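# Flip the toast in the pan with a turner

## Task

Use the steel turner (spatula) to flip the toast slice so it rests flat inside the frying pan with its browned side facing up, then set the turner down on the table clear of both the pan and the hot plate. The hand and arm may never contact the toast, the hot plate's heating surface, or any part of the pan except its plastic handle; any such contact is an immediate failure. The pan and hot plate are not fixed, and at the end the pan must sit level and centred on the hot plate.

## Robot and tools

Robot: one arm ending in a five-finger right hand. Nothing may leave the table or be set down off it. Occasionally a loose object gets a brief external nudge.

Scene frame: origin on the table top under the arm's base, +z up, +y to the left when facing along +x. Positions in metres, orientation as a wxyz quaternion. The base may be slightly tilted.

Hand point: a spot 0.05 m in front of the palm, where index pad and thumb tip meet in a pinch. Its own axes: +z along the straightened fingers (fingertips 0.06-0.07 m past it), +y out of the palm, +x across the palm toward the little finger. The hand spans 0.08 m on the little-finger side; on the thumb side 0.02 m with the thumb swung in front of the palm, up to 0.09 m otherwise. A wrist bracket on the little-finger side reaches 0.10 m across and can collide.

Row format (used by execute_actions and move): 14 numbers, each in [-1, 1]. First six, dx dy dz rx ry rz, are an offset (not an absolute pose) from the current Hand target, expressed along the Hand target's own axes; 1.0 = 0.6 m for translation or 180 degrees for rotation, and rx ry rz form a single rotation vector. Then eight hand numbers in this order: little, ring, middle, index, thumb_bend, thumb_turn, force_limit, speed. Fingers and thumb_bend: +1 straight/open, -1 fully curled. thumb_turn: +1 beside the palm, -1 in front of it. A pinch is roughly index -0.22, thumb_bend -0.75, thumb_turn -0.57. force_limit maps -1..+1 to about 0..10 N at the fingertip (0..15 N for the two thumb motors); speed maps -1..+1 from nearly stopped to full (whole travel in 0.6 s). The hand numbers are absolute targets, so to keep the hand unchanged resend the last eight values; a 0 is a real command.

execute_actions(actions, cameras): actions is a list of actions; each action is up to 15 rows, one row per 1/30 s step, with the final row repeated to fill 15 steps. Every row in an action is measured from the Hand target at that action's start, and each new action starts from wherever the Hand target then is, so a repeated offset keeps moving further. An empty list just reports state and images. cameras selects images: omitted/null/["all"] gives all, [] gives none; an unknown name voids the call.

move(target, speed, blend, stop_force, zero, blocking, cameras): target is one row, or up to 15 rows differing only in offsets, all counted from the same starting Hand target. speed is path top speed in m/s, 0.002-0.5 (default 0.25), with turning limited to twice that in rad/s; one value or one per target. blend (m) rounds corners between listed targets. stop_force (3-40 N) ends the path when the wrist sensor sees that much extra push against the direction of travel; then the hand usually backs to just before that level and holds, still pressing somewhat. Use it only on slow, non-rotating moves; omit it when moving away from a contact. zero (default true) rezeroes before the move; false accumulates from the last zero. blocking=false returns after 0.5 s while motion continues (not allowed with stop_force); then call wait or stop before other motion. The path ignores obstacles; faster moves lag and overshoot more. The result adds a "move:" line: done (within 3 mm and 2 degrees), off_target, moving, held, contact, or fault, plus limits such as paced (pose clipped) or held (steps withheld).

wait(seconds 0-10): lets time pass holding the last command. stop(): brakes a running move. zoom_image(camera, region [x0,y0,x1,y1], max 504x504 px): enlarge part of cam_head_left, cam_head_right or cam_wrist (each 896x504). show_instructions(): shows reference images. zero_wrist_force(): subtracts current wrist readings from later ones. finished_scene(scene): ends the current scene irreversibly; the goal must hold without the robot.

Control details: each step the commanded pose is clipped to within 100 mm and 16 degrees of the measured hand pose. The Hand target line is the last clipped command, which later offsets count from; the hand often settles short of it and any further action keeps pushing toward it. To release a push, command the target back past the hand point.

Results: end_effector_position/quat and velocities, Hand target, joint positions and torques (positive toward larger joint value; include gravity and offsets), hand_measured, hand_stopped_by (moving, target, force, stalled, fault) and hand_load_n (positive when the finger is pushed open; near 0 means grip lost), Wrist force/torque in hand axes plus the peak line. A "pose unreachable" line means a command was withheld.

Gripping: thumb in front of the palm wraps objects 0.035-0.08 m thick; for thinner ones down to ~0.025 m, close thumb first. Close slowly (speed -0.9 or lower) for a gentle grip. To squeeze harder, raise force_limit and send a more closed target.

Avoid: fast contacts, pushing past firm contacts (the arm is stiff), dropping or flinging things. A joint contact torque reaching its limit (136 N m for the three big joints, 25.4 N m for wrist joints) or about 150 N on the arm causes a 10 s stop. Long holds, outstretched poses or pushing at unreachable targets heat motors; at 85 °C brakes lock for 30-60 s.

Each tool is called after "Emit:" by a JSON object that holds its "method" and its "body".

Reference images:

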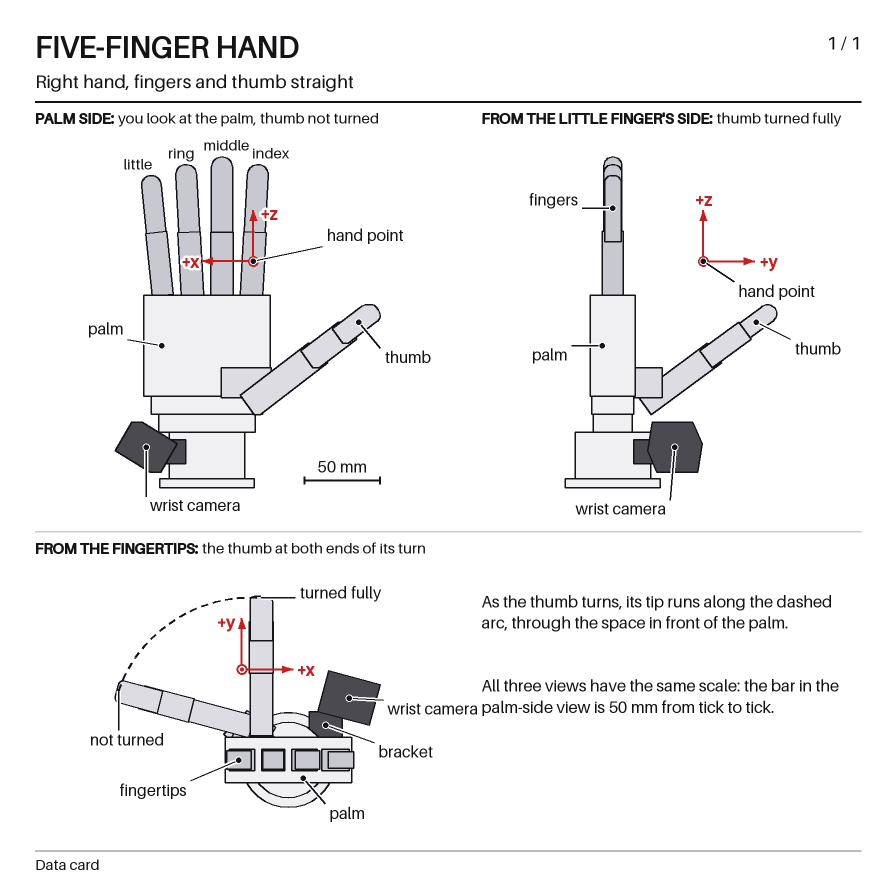

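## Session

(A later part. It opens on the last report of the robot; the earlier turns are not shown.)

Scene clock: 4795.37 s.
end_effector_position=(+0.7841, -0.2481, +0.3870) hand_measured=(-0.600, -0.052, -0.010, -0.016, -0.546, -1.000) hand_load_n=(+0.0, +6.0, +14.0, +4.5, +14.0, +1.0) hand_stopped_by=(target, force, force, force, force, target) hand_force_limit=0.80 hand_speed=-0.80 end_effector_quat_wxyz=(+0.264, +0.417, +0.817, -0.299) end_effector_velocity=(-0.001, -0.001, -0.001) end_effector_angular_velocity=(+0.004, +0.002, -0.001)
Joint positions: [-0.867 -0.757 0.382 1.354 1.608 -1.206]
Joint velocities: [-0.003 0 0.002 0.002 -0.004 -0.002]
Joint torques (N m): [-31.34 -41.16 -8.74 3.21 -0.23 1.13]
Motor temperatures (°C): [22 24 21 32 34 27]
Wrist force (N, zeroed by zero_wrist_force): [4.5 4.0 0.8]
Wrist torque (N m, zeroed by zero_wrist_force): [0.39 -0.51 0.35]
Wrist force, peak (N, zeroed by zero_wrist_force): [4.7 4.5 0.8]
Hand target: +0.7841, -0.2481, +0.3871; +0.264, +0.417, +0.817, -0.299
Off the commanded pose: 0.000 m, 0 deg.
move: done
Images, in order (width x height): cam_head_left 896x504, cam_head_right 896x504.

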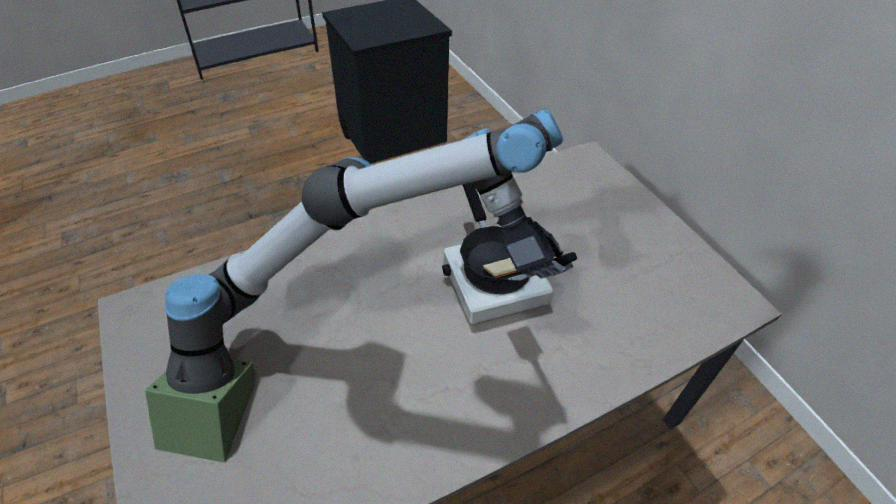

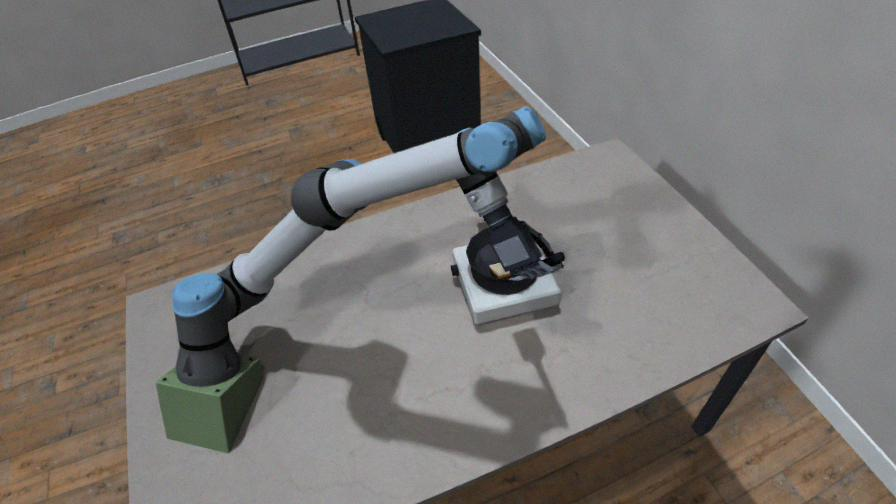

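Emit:
{"method": "move", "body": {"target": [[0.0068,0.0027,0.0068,0,0,0,-0.6,-0.6,-0.6,-0.6,-1,-1,0.8,-0.8],[0.0677,0.0446,0.0018,0,0,0,-0.6,-0.6,-0.6,-0.6,-1,-1,0.8,-0.8]], "speed": 0.03, "stop_force": 3, "cameras": ["cam_head_left","cam_head_right"]}}

Emit:
{"method": "zoom_image", "body": {"camera": "cam_head_left", "region": [480, 255, 530, 295]}}

Emit:
{"method": "zoom_image", "body": {"camera": "cam_head_right", "region": [480, 255, 530, 295]}}

Scene clock: 4805.77 s.
end_effector_position=(+0.7859, -0.2150, +0.3516) hand_measured=(-0.600, -0.052, -0.010, -0.016, -0.546, -1.000) hand_load_n=(+0.0, +5.0, +13.5, +5.0, +13.5, +1.5) hand_stopped_by=(target, force, force, force, force, target) hand_force_limit=0.80 hand_speed=-0.80 end_effector_quat_wxyz=(+0.264, +0.417, +0.817, -0.299) end_effector_velocity=(+0.000, +0.000, +0.000) end_effector_angular_velocity=(+0.000, -0.002, -0.001)
Joint positions: [-0.798 -0.841 0.582 1.242 1.646 -1.148]
Joint velocities: [0 0 0 0 0 0.002]
Joint torques (N m): [-30.82 -31.82 -23.6 3.22 -0.28 -2.05]
Motor temperatures (°C): [22 24 21 32 34 27]
Wrist force (N, zeroed by zero_wrist_force): [3.8 4.0 0.7]
Wrist torque (N m, zeroed by zero_wrist_force): [0.39 -0.43 0.36]
Wrist force, peak (N, zeroed by zero_wrist_force): [4.9 4.2 0.9]
Hand target: +0.7859, -0.2150, +0.3516; +0.264, +0.417, +0.817, -0.299
Off the commanded pose: 0.000 m, 0 deg.
move: done
Images, in order (width x height): cam_head_left 896x504, cam_head_right 896x504.

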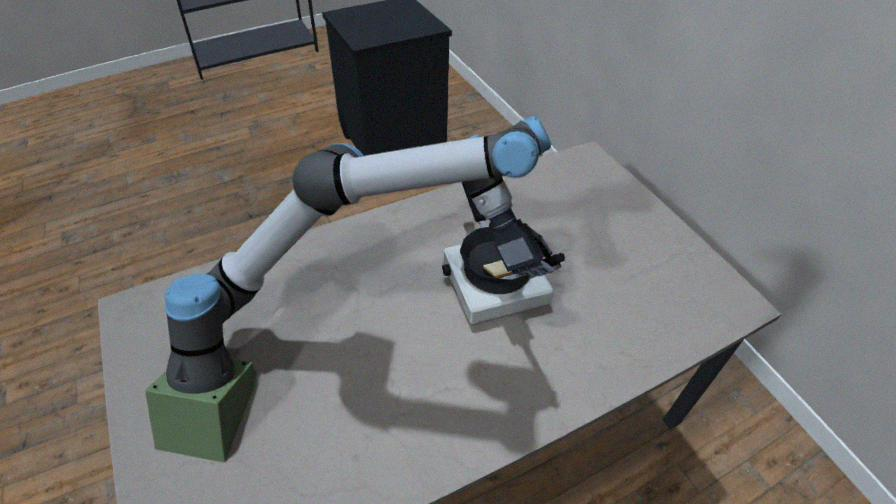

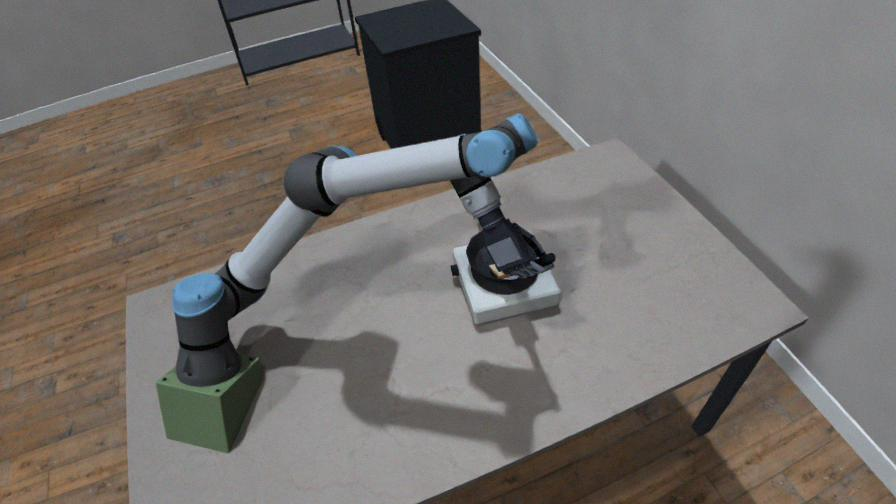

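Scaled by 10.080.

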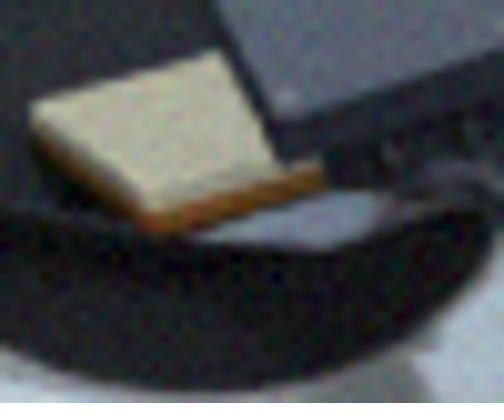

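Scaled by 10.080.

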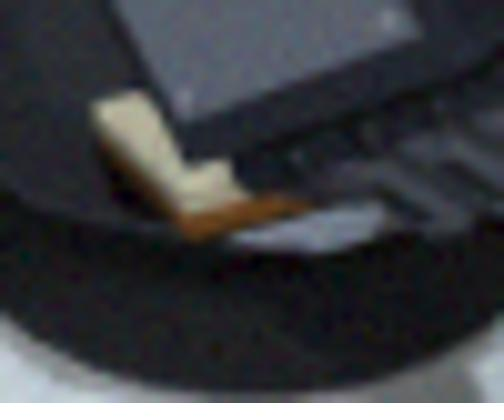

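Emit:
{"method": "move", "body": {"target": [0.0133,0.0091,-0.0011,0,0,0,-0.6,-0.6,-0.6,-0.6,-1,-1,0.8,-0.8], "speed": 0.03, "stop_force": 3, "cameras": ["cam_head_left","cam_head_right"]}}

Emit:
{"method": "zoom_image", "body": {"camera": "cam_head_left", "region": [480, 255, 530, 295]}}

Emit:
{"method": "zoom_image", "body": {"camera": "cam_head_right", "region": [480, 255, 530, 295]}}

Scene clock: 4809.93 s.
end_effector_position=(+0.7863, -0.2078, +0.3451) hand_measured=(-0.600, -0.052, -0.010, -0.016, -0.546, -1.000) hand_load_n=(+0.0, +4.5, +13.0, +5.5, +13.5, +2.0) hand_stopped_by=(target, force, force, force, force, target) hand_force_limit=0.80 hand_speed=-0.80 end_effector_quat_wxyz=(+0.264, +0.417, +0.817, -0.299) end_effector_velocity=(+0.000, +0.000, +0.000) end_effector_angular_velocity=(+0.000, -0.001, -0.001)
Joint positions: [-0.784 -0.853 0.61 1.227 1.654 -1.136]
Joint velocities: [0 0 0.001 -0.001 0 0.002]
Joint torques (N m): [-30.41 -32.11 -24.13 3.12 -0.2 -2.2]
Motor temperatures (°C): [22 24 21 32 34 27]
Wrist force (N, zeroed by zero_wrist_force): [3.7 4.0 0.7]
Wrist torque (N m, zeroed by zero_wrist_force): [0.32 -0.40 0.39]
Wrist force, peak (N, zeroed by zero_wrist_force): [4.2 4.3 1.0]
Hand target: +0.7863, -0.2078, +0.3451; +0.264, +0.417, +0.817, -0.299
Off the commanded pose: 0.000 m, 0 deg.
move: done
Images, in order (width x height): cam_head_left 896x504, cam_head_right 896x504.

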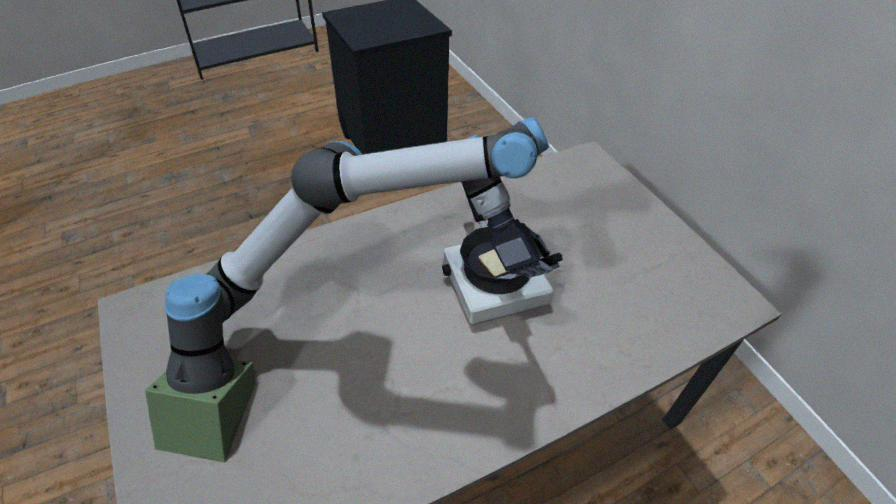

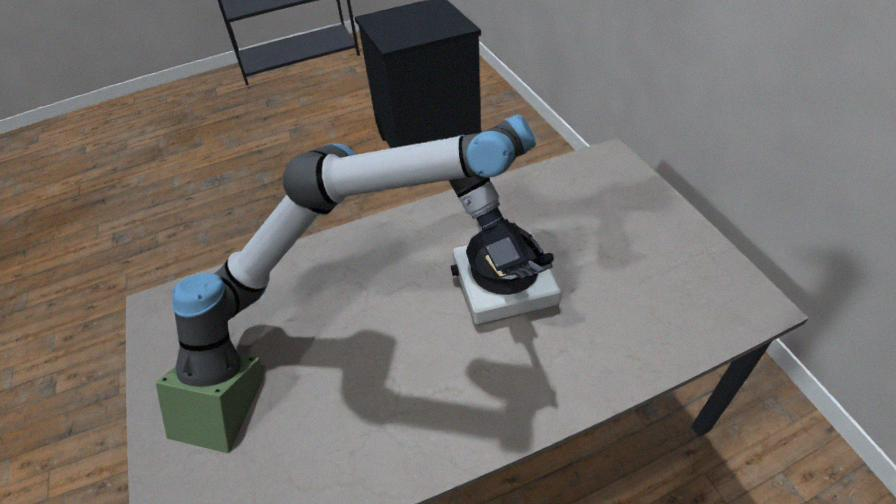

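Scaled by 10.080.

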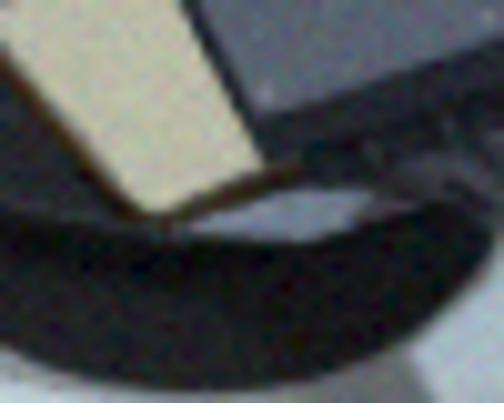

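Scaled by 10.080.

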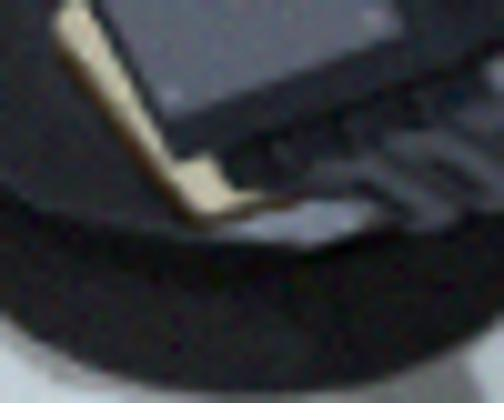

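Emit:
{"method": "zoom_image", "body": {"camera": "cam_head_left", "region": [455, 220, 555, 300]}}

Scaled by 5.040.

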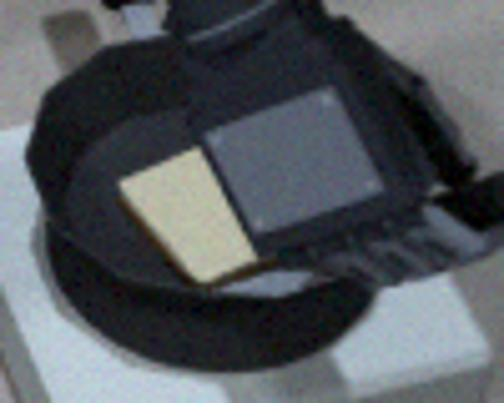

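Emit:
{"method": "move", "body": {"target": [[-0.0957,-0.0658,0.0079,0,0,0,-0.6,-0.6,-0.6,-0.6,-1,-1,0.8,-0.8],[-0.116,-0.145,-0.083,0.036,-0.084,0.08,-0.6,-0.6,-0.6,-0.6,-1,-1,0.8,-0.8],[0.187,0.0233,-0.452,0.073,-0.168,0.16,-0.6,-0.6,-0.6,-0.6,-1,-1,0.8,-0.8]], "speed": [0.06,0.2,0.2], "blend": [0.01,0.03,0], "cameras": ["cam_head_left","cam_head_right"]}}

Emit:
{"method": "zoom_image", "body": {"camera": "cam_head_right", "region": [450, 215, 560, 303]}}

Emit:
{"method": "zoom_image", "body": {"camera": "cam_head_left", "region": [440, 215, 550, 303]}}

Scene clock: 4836.07 s.
end_effector_position=(+0.6911, +0.0493, +0.4501) hand_measured=(-0.600, -0.052, -0.010, -0.016, -0.546, -1.000) hand_load_n=(+0.0, +4.5, +13.5, +6.0, +12.5, +1.5) hand_stopped_by=(target, force, force, force, force, target) hand_force_limit=0.80 hand_speed=-0.80 end_effector_quat_wxyz=(+0.482, +0.540, +0.554, -0.411) end_effector_velocity=(+0.000, +0.001, +0.001) end_effector_angular_velocity=(-0.001, -0.003, +0.000)
Joint positions: [-0.227 -1.149 0.918 1.351 2.51 -0.113]
Joint velocities: [0.001 0 -0.001 0.001 0.001 0.004]
Joint torques (N m): [-4.42 -56.51 -12.69 3.2 3.25 2.85]
Motor temperatures (°C): [22 24 21 32 34 27]
Wrist force (N, zeroed by zero_wrist_force): [5.1 2.3 -1.0]
Wrist torque (N m, zeroed by zero_wrist_force): [0.29 -0.32 0.12]
Wrist force, peak (N, zeroed by zero_wrist_force): [5.8 2.3 -3.0]
Hand target: +0.6910, +0.0494, +0.4502; +0.482, +0.540, +0.554, -0.411
Off the commanded pose: 0.000 m, 0 deg.
move: done
Images, in order (width x height): cam_head_left 896x504, cam_head_right 896x504.

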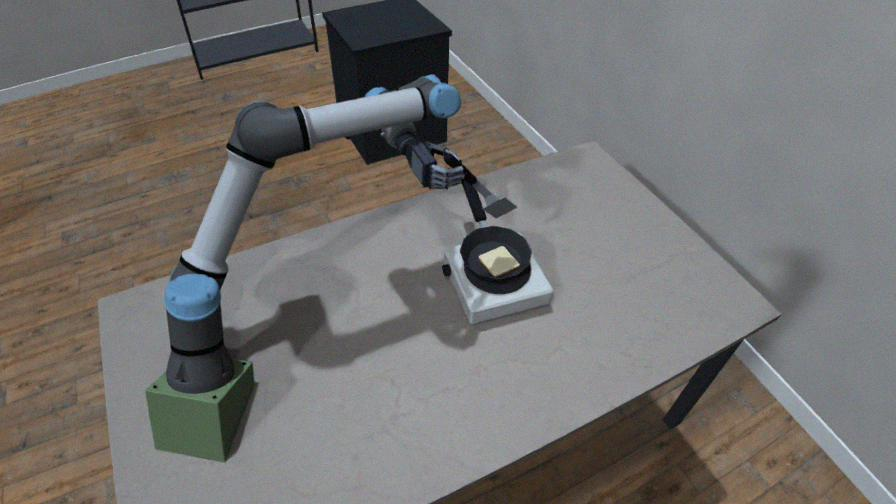

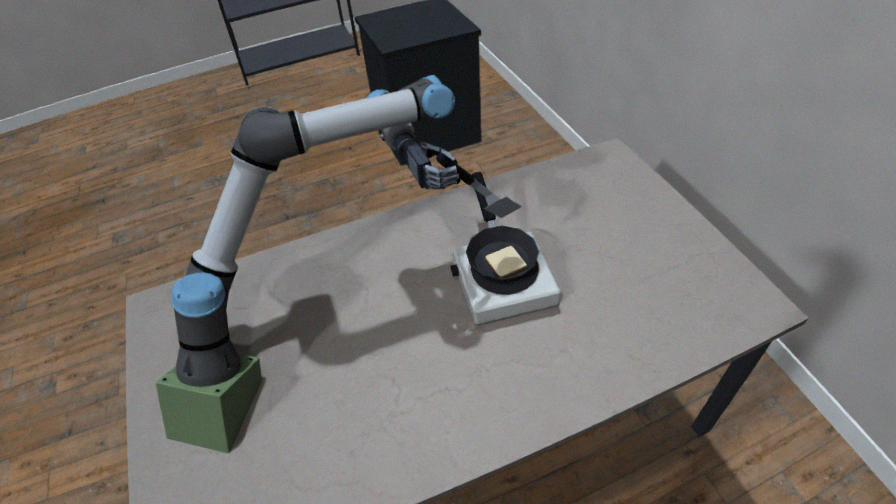

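Scaled by 4.582.

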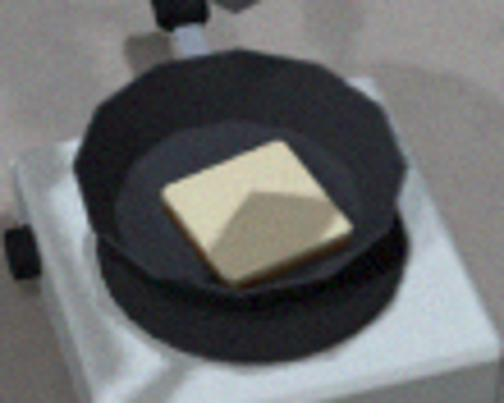

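Scaled by 4.582.

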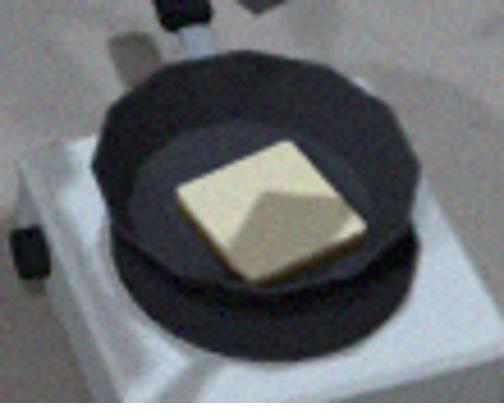

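Emit:
{"method": "move", "body": {"target": [[-0.0005,-0.0392,-0.0103,0,0,0,-0.6,-0.6,-0.6,-0.6,-1,-1,0.8,-0.8],[0.197,-0.0517,0.0282,0,0,0,-0.6,-0.6,-0.6,-0.6,-1,-1,0.8,-0.8],[0.1792,-0.0623,0.1165,0,0,0,-0.6,-0.6,-0.6,-0.6,-1,-1,0.8,-0.8]], "speed": [0.1,0.05,0.03], "stop_force": 4, "cameras": ["cam_head_left","cam_head_right"]}}

Emit:
{"method": "zoom_image", "body": {"camera": "cam_head_right", "region": [450, 215, 560, 303]}}

Emit:
{"method": "zoom_image", "body": {"camera": "cam_head_left", "region": [440, 215, 550, 303]}}

Scene clock: 4849.83 s.
end_effector_position=(+0.6654, -0.0001, +0.3288) hand_measured=(-0.600, -0.052, -0.010, -0.016, -0.546, -1.000) hand_load_n=(+0.0, +4.5, +13.0, +6.0, +12.5, +1.5) hand_stopped_by=(target, force, force, force, force, target) hand_force_limit=0.80 hand_speed=-0.80 end_effector_quat_wxyz=(+0.482, +0.540, +0.554, -0.411) end_effector_velocity=(+0.000, +0.000, +0.000) end_effector_angular_velocity=(+0.000, +0.001, +0.001)
Joint positions: [-0.218 -1.14 1.249 1.022 2.514 -0.1]
Joint velocities: [0.001 0 -0.002 0.001 0 -0.001]
Joint torques (N m): [-5.04 -31.71 -22.37 3.98 3.7 2.5]
Motor temperatures (°C): [22 24 21 32 34 27]
Wrist force (N, zeroed by zero_wrist_force): [5.1 2.2 -0.7]
Wrist torque (N m, zeroed by zero_wrist_force): [0.27 -0.34 0.15]
Wrist force, peak (N, zeroed by zero_wrist_force): [6.3 2.7 -0.7]
Hand target: +0.6654, -0.0001, +0.3287; +0.482, +0.540, +0.554, -0.411
Off the commanded pose: 0.000 m, 0 deg.
move: done
Images, in order (width x height): cam_head_left 896x504, cam_head_right 896x504.

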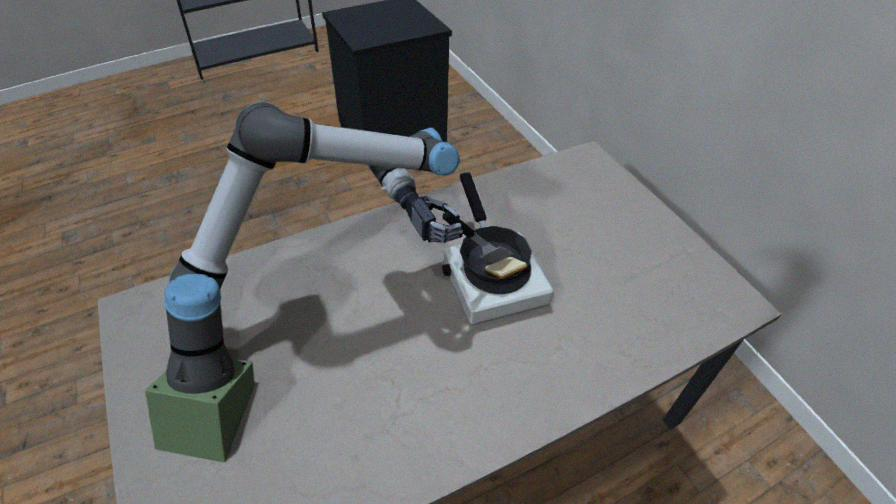

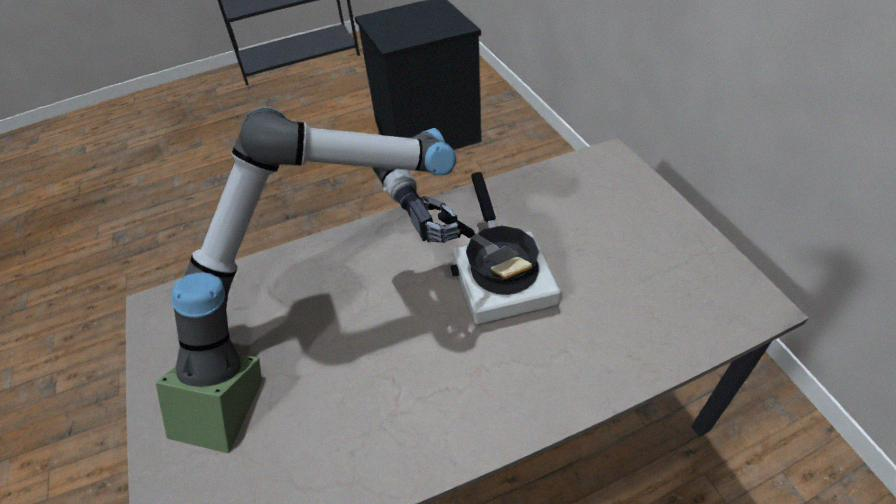

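Scaled by 4.582.

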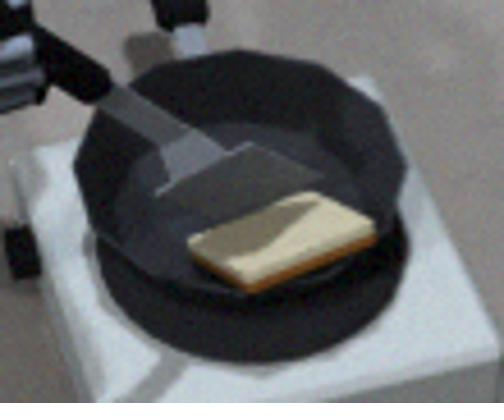

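Scaled by 4.582.

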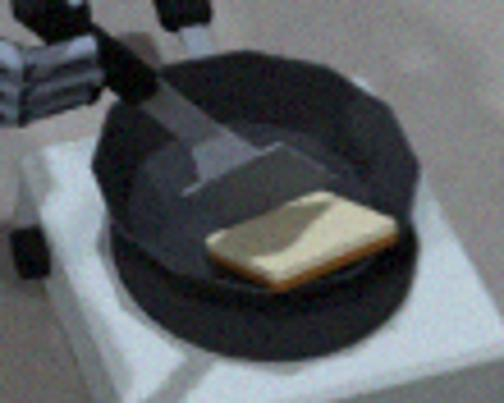

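Emit:
{"method": "move", "body": {"target": [[0.0033,0.0014,-0.0163,0,0,0,-0.6,-0.6,-0.6,-0.6,-1,-1,0.8,-0.8],[-0.1762,0.0126,-0.0513,0,0,0,-0.6,-0.6,-0.6,-0.6,-1,-1,0.8,-0.8],[-0.2069,0.123,0.4802,-0.0934,0.201,-0.1202,-0.6,-0.6,-0.6,-0.6,-1,-1,0.8,-0.8]], "speed": [0.03,0.12,0.2], "blend": [0,0.02,0], "cameras": ["cam_head_left","cam_head_right"]}}

Emit:
{"method": "zoom_image", "body": {"camera": "cam_head_left", "region": [455, 220, 555, 300]}}

Scene clock: 4877.20 s.
end_effector_position=(+0.7589, -0.3002, +0.3980) hand_measured=(-0.600, -0.052, -0.010, -0.016, -0.546, -1.000) hand_load_n=(+0.0, +5.5, +14.0, +4.0, +14.5, +0.5) hand_stopped_by=(target, force, force, force, force, target) hand_force_limit=0.80 hand_speed=-0.80 end_effector_quat_wxyz=(+0.276, +0.454, +0.818, -0.223) end_effector_velocity=(+0.001, +0.000, +0.001) end_effector_angular_velocity=(-0.002, -0.002, +0.003)
Joint positions: [-1.002 -0.769 0.473 1.305 1.403 -1.214]
Joint velocities: [0 0 -0.003 -0.001 -0.001 -0.001]
Joint torques (N m): [-32.44 -35.66 -23.01 1.78 -0.7 -1.37]
Motor temperatures (°C): [22 24 21 32 34 27]
Wrist force (N, zeroed by zero_wrist_force): [3.8 3.1 0.7]
Wrist torque (N m, zeroed by zero_wrist_force): [0.31 -0.43 0.24]
Wrist force, peak (N, zeroed by zero_wrist_force): [6.8 2.1 -1.1]
Hand target: +0.7588, -0.3003, +0.3979; +0.276, +0.454, +0.818, -0.223
Off the commanded pose: 0.000 m, 0 deg.
move: done
Images, in order (width x height): cam_head_left 896x504, cam_head_right 896x504.

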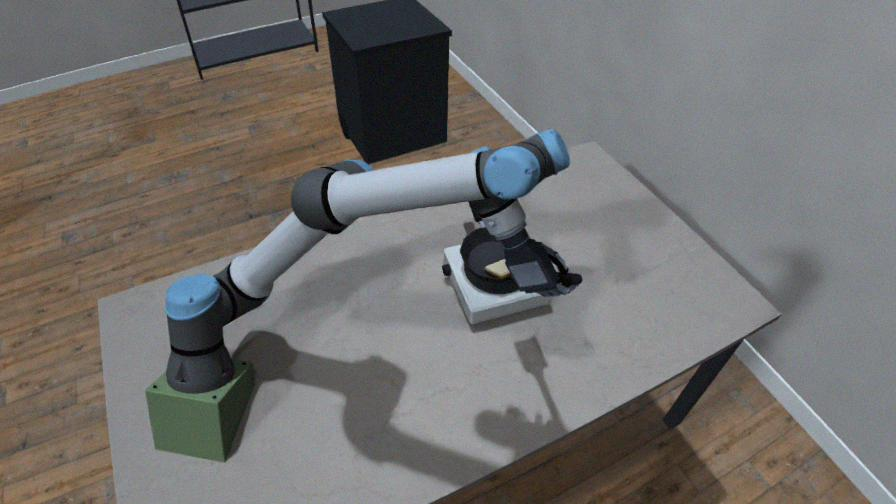

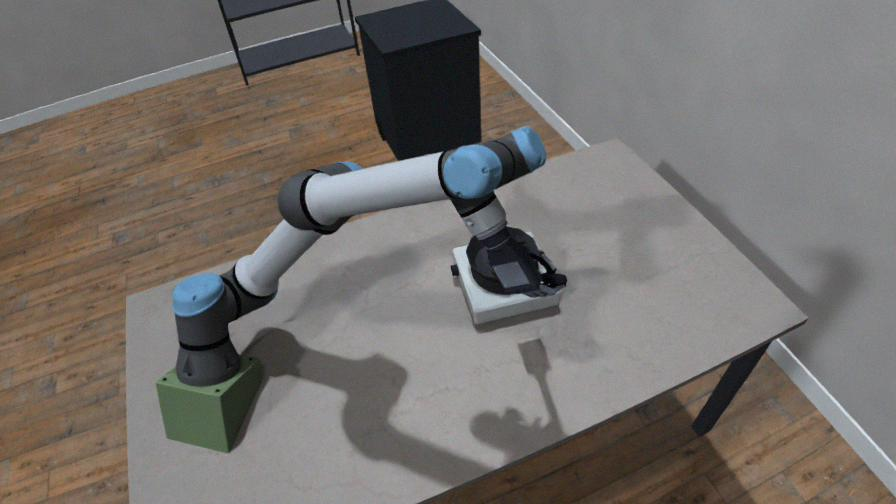

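Scaled by 5.040.

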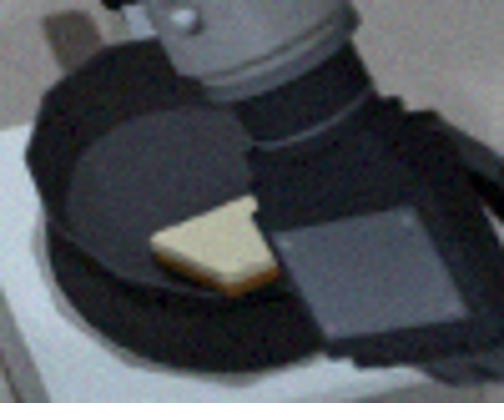

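Emit:
{"method": "move", "body": {"target": [0.0522,0.0307,0.0388,0,0,0,-0.6,-0.6,-0.6,-0.6,-1,-1,0.8,-0.8], "speed": 0.05, "cameras": ["cam_head_left","cam_head_right"]}}

Emit:
{"method": "zoom_image", "body": {"camera": "cam_head_left", "region": [480, 255, 530, 295]}}

Emit:
{"method": "zoom_image", "body": {"camera": "cam_head_right", "region": [480, 255, 530, 295]}}

Scene clock: 4880.60 s.
end_effector_position=(+0.7670, -0.2862, +0.3581) hand_measured=(-0.600, -0.052, -0.010, -0.016, -0.546, -1.000) hand_load_n=(+0.5, +5.5, +14.5, +4.0, +14.5, +0.5) hand_stopped_by=(target, force, force, force, force, target) hand_force_limit=0.80 hand_speed=-0.80 end_effector_quat_wxyz=(+0.276, +0.454, +0.818, -0.223) end_effector_velocity=(+0.000, +0.001, +0.001) end_effector_angular_velocity=(+0.002, +0.001, +0.001)
Joint positions: [-0.948 -0.808 0.613 1.197 1.431 -1.168]
Joint velocities: [-0.002 0 -0.004 0.005 -0.003 -0.003]
Joint torques (N m): [-31.29 -37.09 -22.93 3.07 -0.78 -2.18]
Motor temperatures (°C): [22 24 21 32 34 27]
Wrist force (N, zeroed by zero_wrist_force): [3.9 3.0 1.0]
Wrist torque (N m, zeroed by zero_wrist_force): [0.29 -0.51 0.27]
Wrist force, peak (N, zeroed by zero_wrist_force): [4.2 3.8 1.3]
Hand target: +0.7669, -0.2862, +0.3580; +0.276, +0.454, +0.818, -0.223
Off the commanded pose: 0.000 m, 0 deg.
move: done
Images, in order (width x height): cam_head_left 896x504, cam_head_right 896x504.

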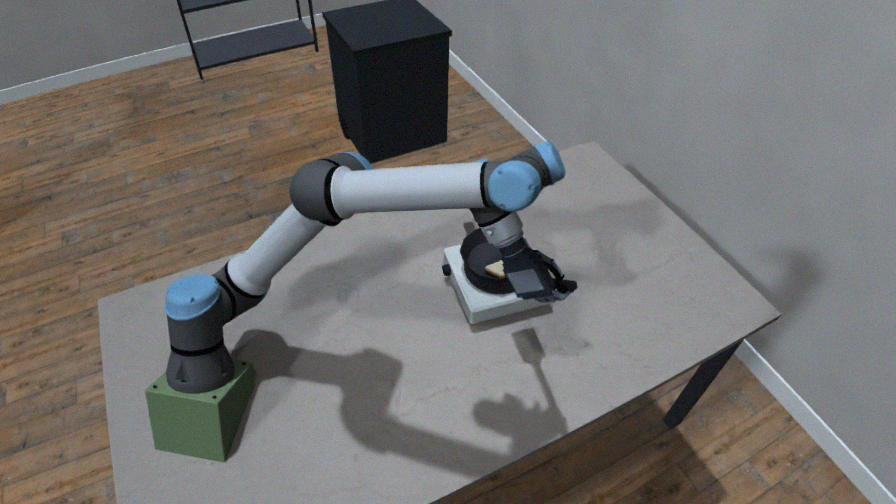

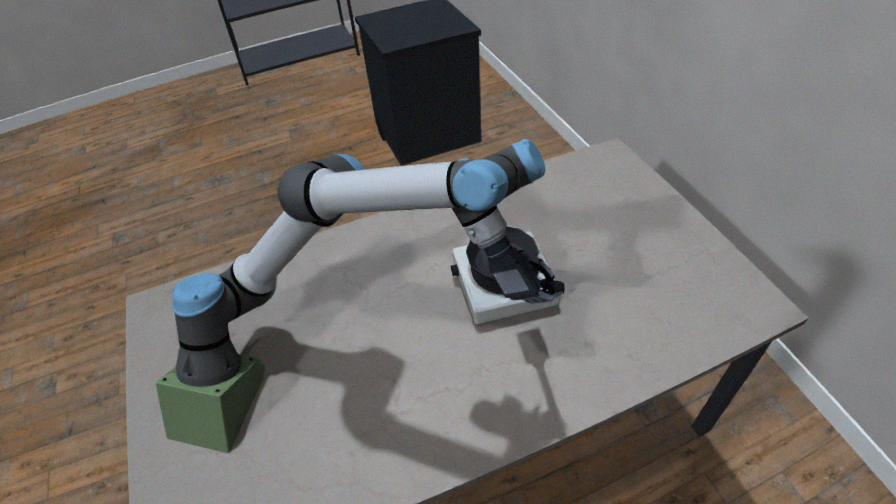

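Scaled by 10.080.

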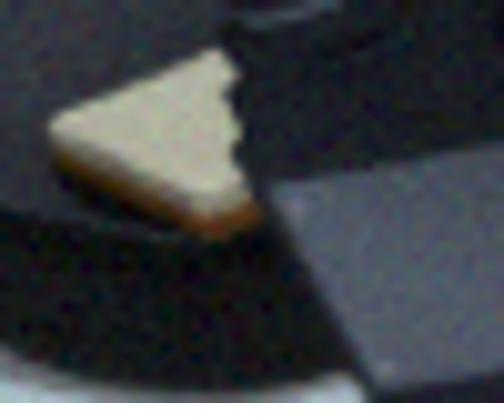

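Scaled by 10.080.

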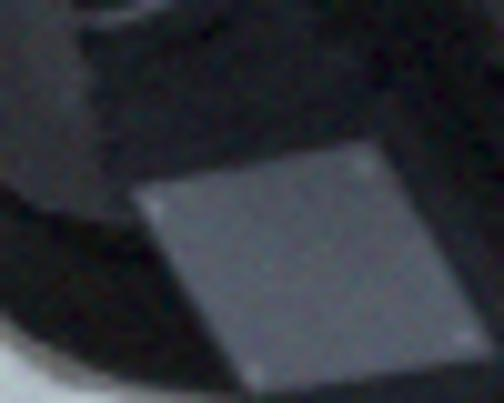

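Emit:
{"method": "move", "body": {"target": [[0.006,0.0011,0.0069,0,0,0,-0.6,-0.6,-0.6,-0.6,-1,-1,0.8,-0.8],[0.0722,0.0469,0.0014,0,0,0,-0.6,-0.6,-0.6,-0.6,-1,-1,0.8,-0.8]], "speed": 0.03, "stop_force": 3, "cameras": ["cam_head_left","cam_head_right"]}}

Emit:
{"method": "zoom_image", "body": {"camera": "cam_head_left", "region": [480, 255, 530, 295]}}

Emit:
{"method": "zoom_image", "body": {"camera": "cam_head_right", "region": [480, 255, 530, 295]}}

Scene clock: 4889.67 s.
end_effector_position=(+0.7721, -0.2494, +0.3280) hand_measured=(-0.600, -0.052, -0.010, -0.016, -0.546, -1.000) hand_load_n=(+0.0, +5.5, +14.0, +4.5, +14.5, +0.5) hand_stopped_by=(target, force, force, force, force, target) hand_force_limit=0.80 hand_speed=-0.80 end_effector_quat_wxyz=(+0.276, +0.454, +0.818, -0.223) end_effector_velocity=(+0.000, -0.001, -0.001) end_effector_angular_velocity=(+0.001, +0.000, -0.003)
Joint positions: [-0.88 -0.869 0.744 1.119 1.468 -1.11]
Joint velocities: [0 0.001 0.001 -0.001 0.001 0.002]
Joint torques (N m): [-16.21 -30.55 -12.53 -0.2 2.18 1.68]
Motor temperatures (°C): [22 24 21 32 34 27]
Wrist force (N, zeroed by zero_wrist_force): [3.9 3.2 1.4]
Wrist torque (N m, zeroed by zero_wrist_force): [0.29 -0.52 0.26]
Wrist force, peak (N, zeroed by zero_wrist_force): [4.8 3.7 1.3]
Hand target: +0.7721, -0.2494, +0.3280; +0.276, +0.454, +0.818, -0.223
Off the commanded pose: 0.004 m, 0 deg.
move: contact; path passed 1 of 2 targets
Images, in order (width x height): cam_head_left 896x504, cam_head_right 896x504.

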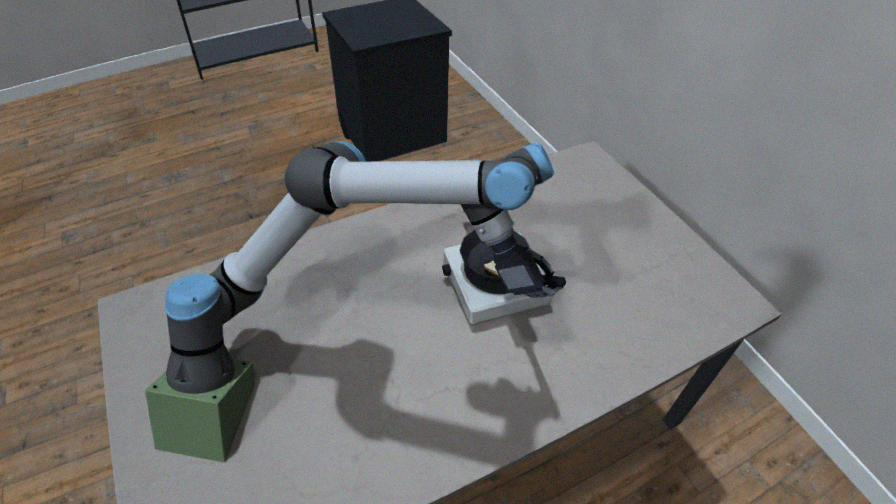

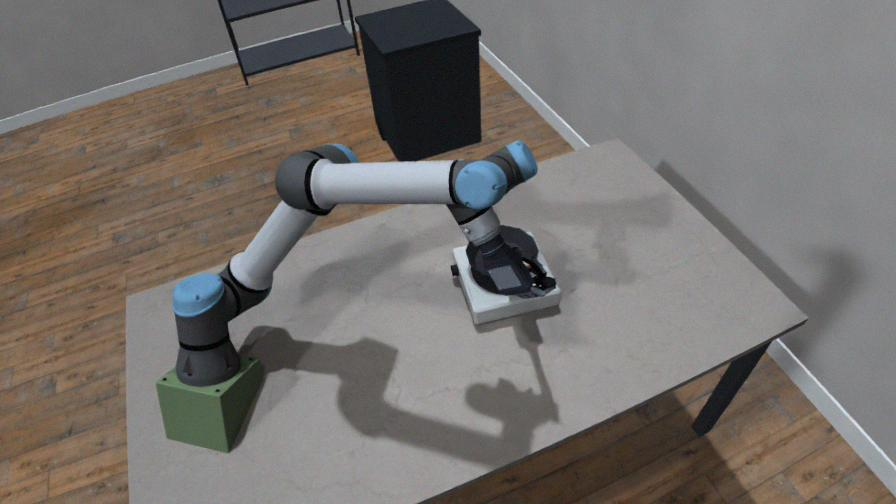

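Scaled by 10.080.

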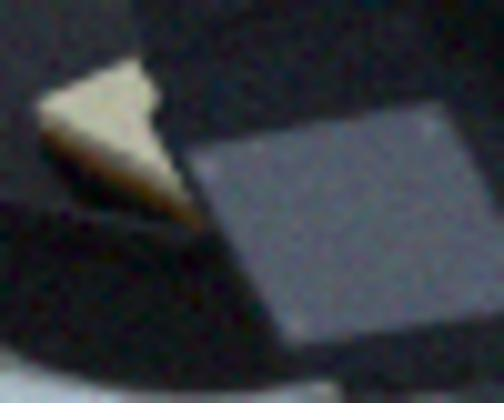

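Scaled by 10.080.

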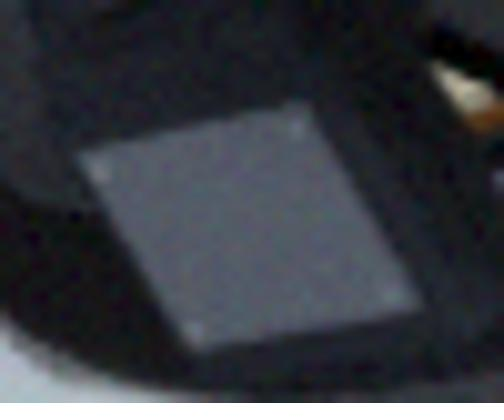

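Emit:
{"method": "zoom_image", "body": {"camera": "cam_head_right", "region": [490, 235, 550, 295]}}

Emit:
{"method": "zoom_image", "body": {"camera": "cam_head_left", "region": [440, 215, 550, 303]}}

Scaled by 8.400.

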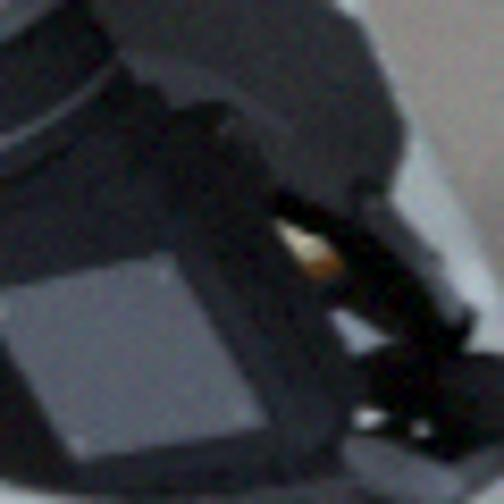

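Scaled by 4.582.

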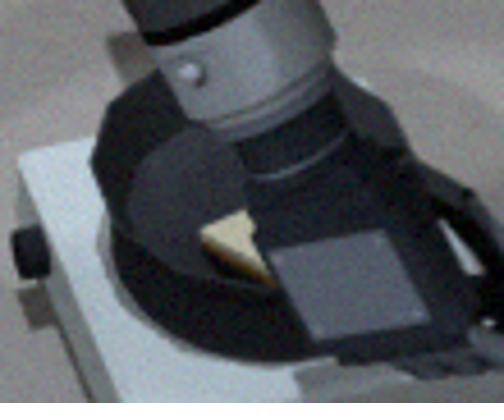

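Emit:
{"method": "move", "body": {"target": [-0.018,-0.0103,-0.0038,0,0,0,-0.6,-0.6,-0.6,-0.6,-1,-1,0.8,-0.8], "speed": 0.03, "cameras": ["cam_head_left","cam_head_right"]}}

Emit:
{"method": "zoom_image", "body": {"camera": "cam_head_right", "region": [490, 235, 550, 295]}}

Emit:
{"method": "zoom_image", "body": {"camera": "cam_head_left", "region": [440, 215, 550, 303]}}

Scene clock: 4902.83 s.
end_effector_position=(+0.7709, -0.2578, +0.3374) hand_measured=(-0.600, -0.052, -0.010, -0.016, -0.546, -1.000) hand_load_n=(+0.0, +5.5, +14.0, +4.0, +14.0, +0.5) hand_stopped_by=(target, force, force, force, force, target) hand_force_limit=0.80 hand_speed=-0.80 end_effector_quat_wxyz=(+0.275, +0.454, +0.818, -0.223) end_effector_velocity=(+0.000, +0.001, -0.003) end_effector_angular_velocity=(+0.002, +0.001, +0.000)
Joint positions: [-0.898 -0.856 0.711 1.142 1.458 -1.126]
Joint velocities: [0.003 0 0.005 -0.003 0 0.002]
Joint torques (N m): [-14.91 -47.37 -12.7 -0.72 1.85 1.55]
Motor temperatures (°C): [22 24 21 32 34 27]
Wrist force (N, zeroed by zero_wrist_force): [4.2 3.4 1.6]
Wrist torque (N m, zeroed by zero_wrist_force): [0.35 -0.57 0.32]
Wrist force, peak (N, zeroed by zero_wrist_force): [4.4 3.4 1.6]
Hand target: +0.7709, -0.2577, +0.3375; +0.276, +0.454, +0.818, -0.223
Off the commanded pose: 0.000 m, 0 deg.
move: done
Images, in order (width x height): cam_head_left 896x504, cam_head_right 896x504.

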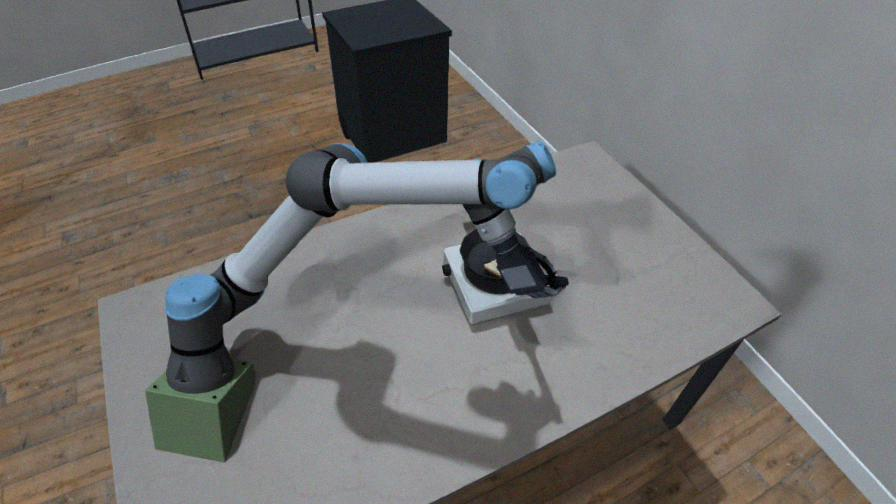

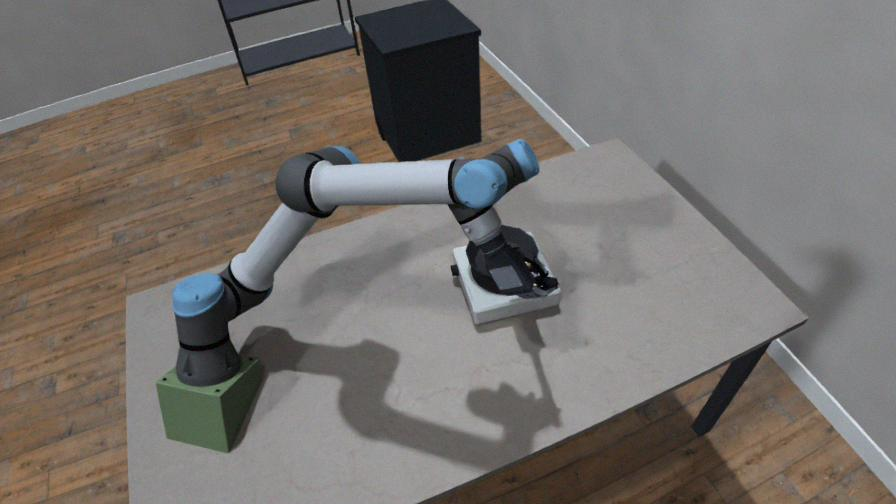

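Scaled by 8.400.

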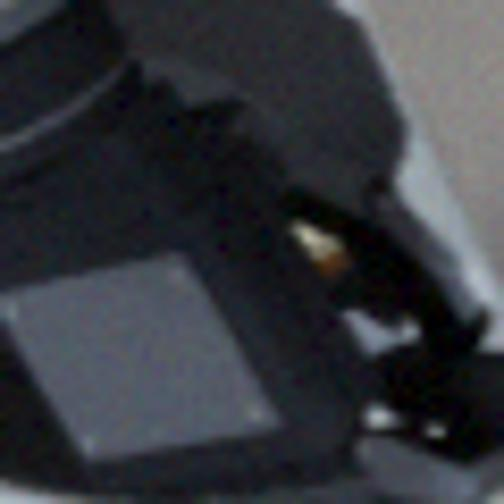

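Scaled by 4.582.

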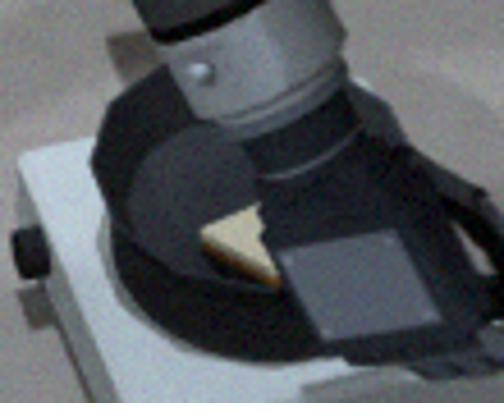

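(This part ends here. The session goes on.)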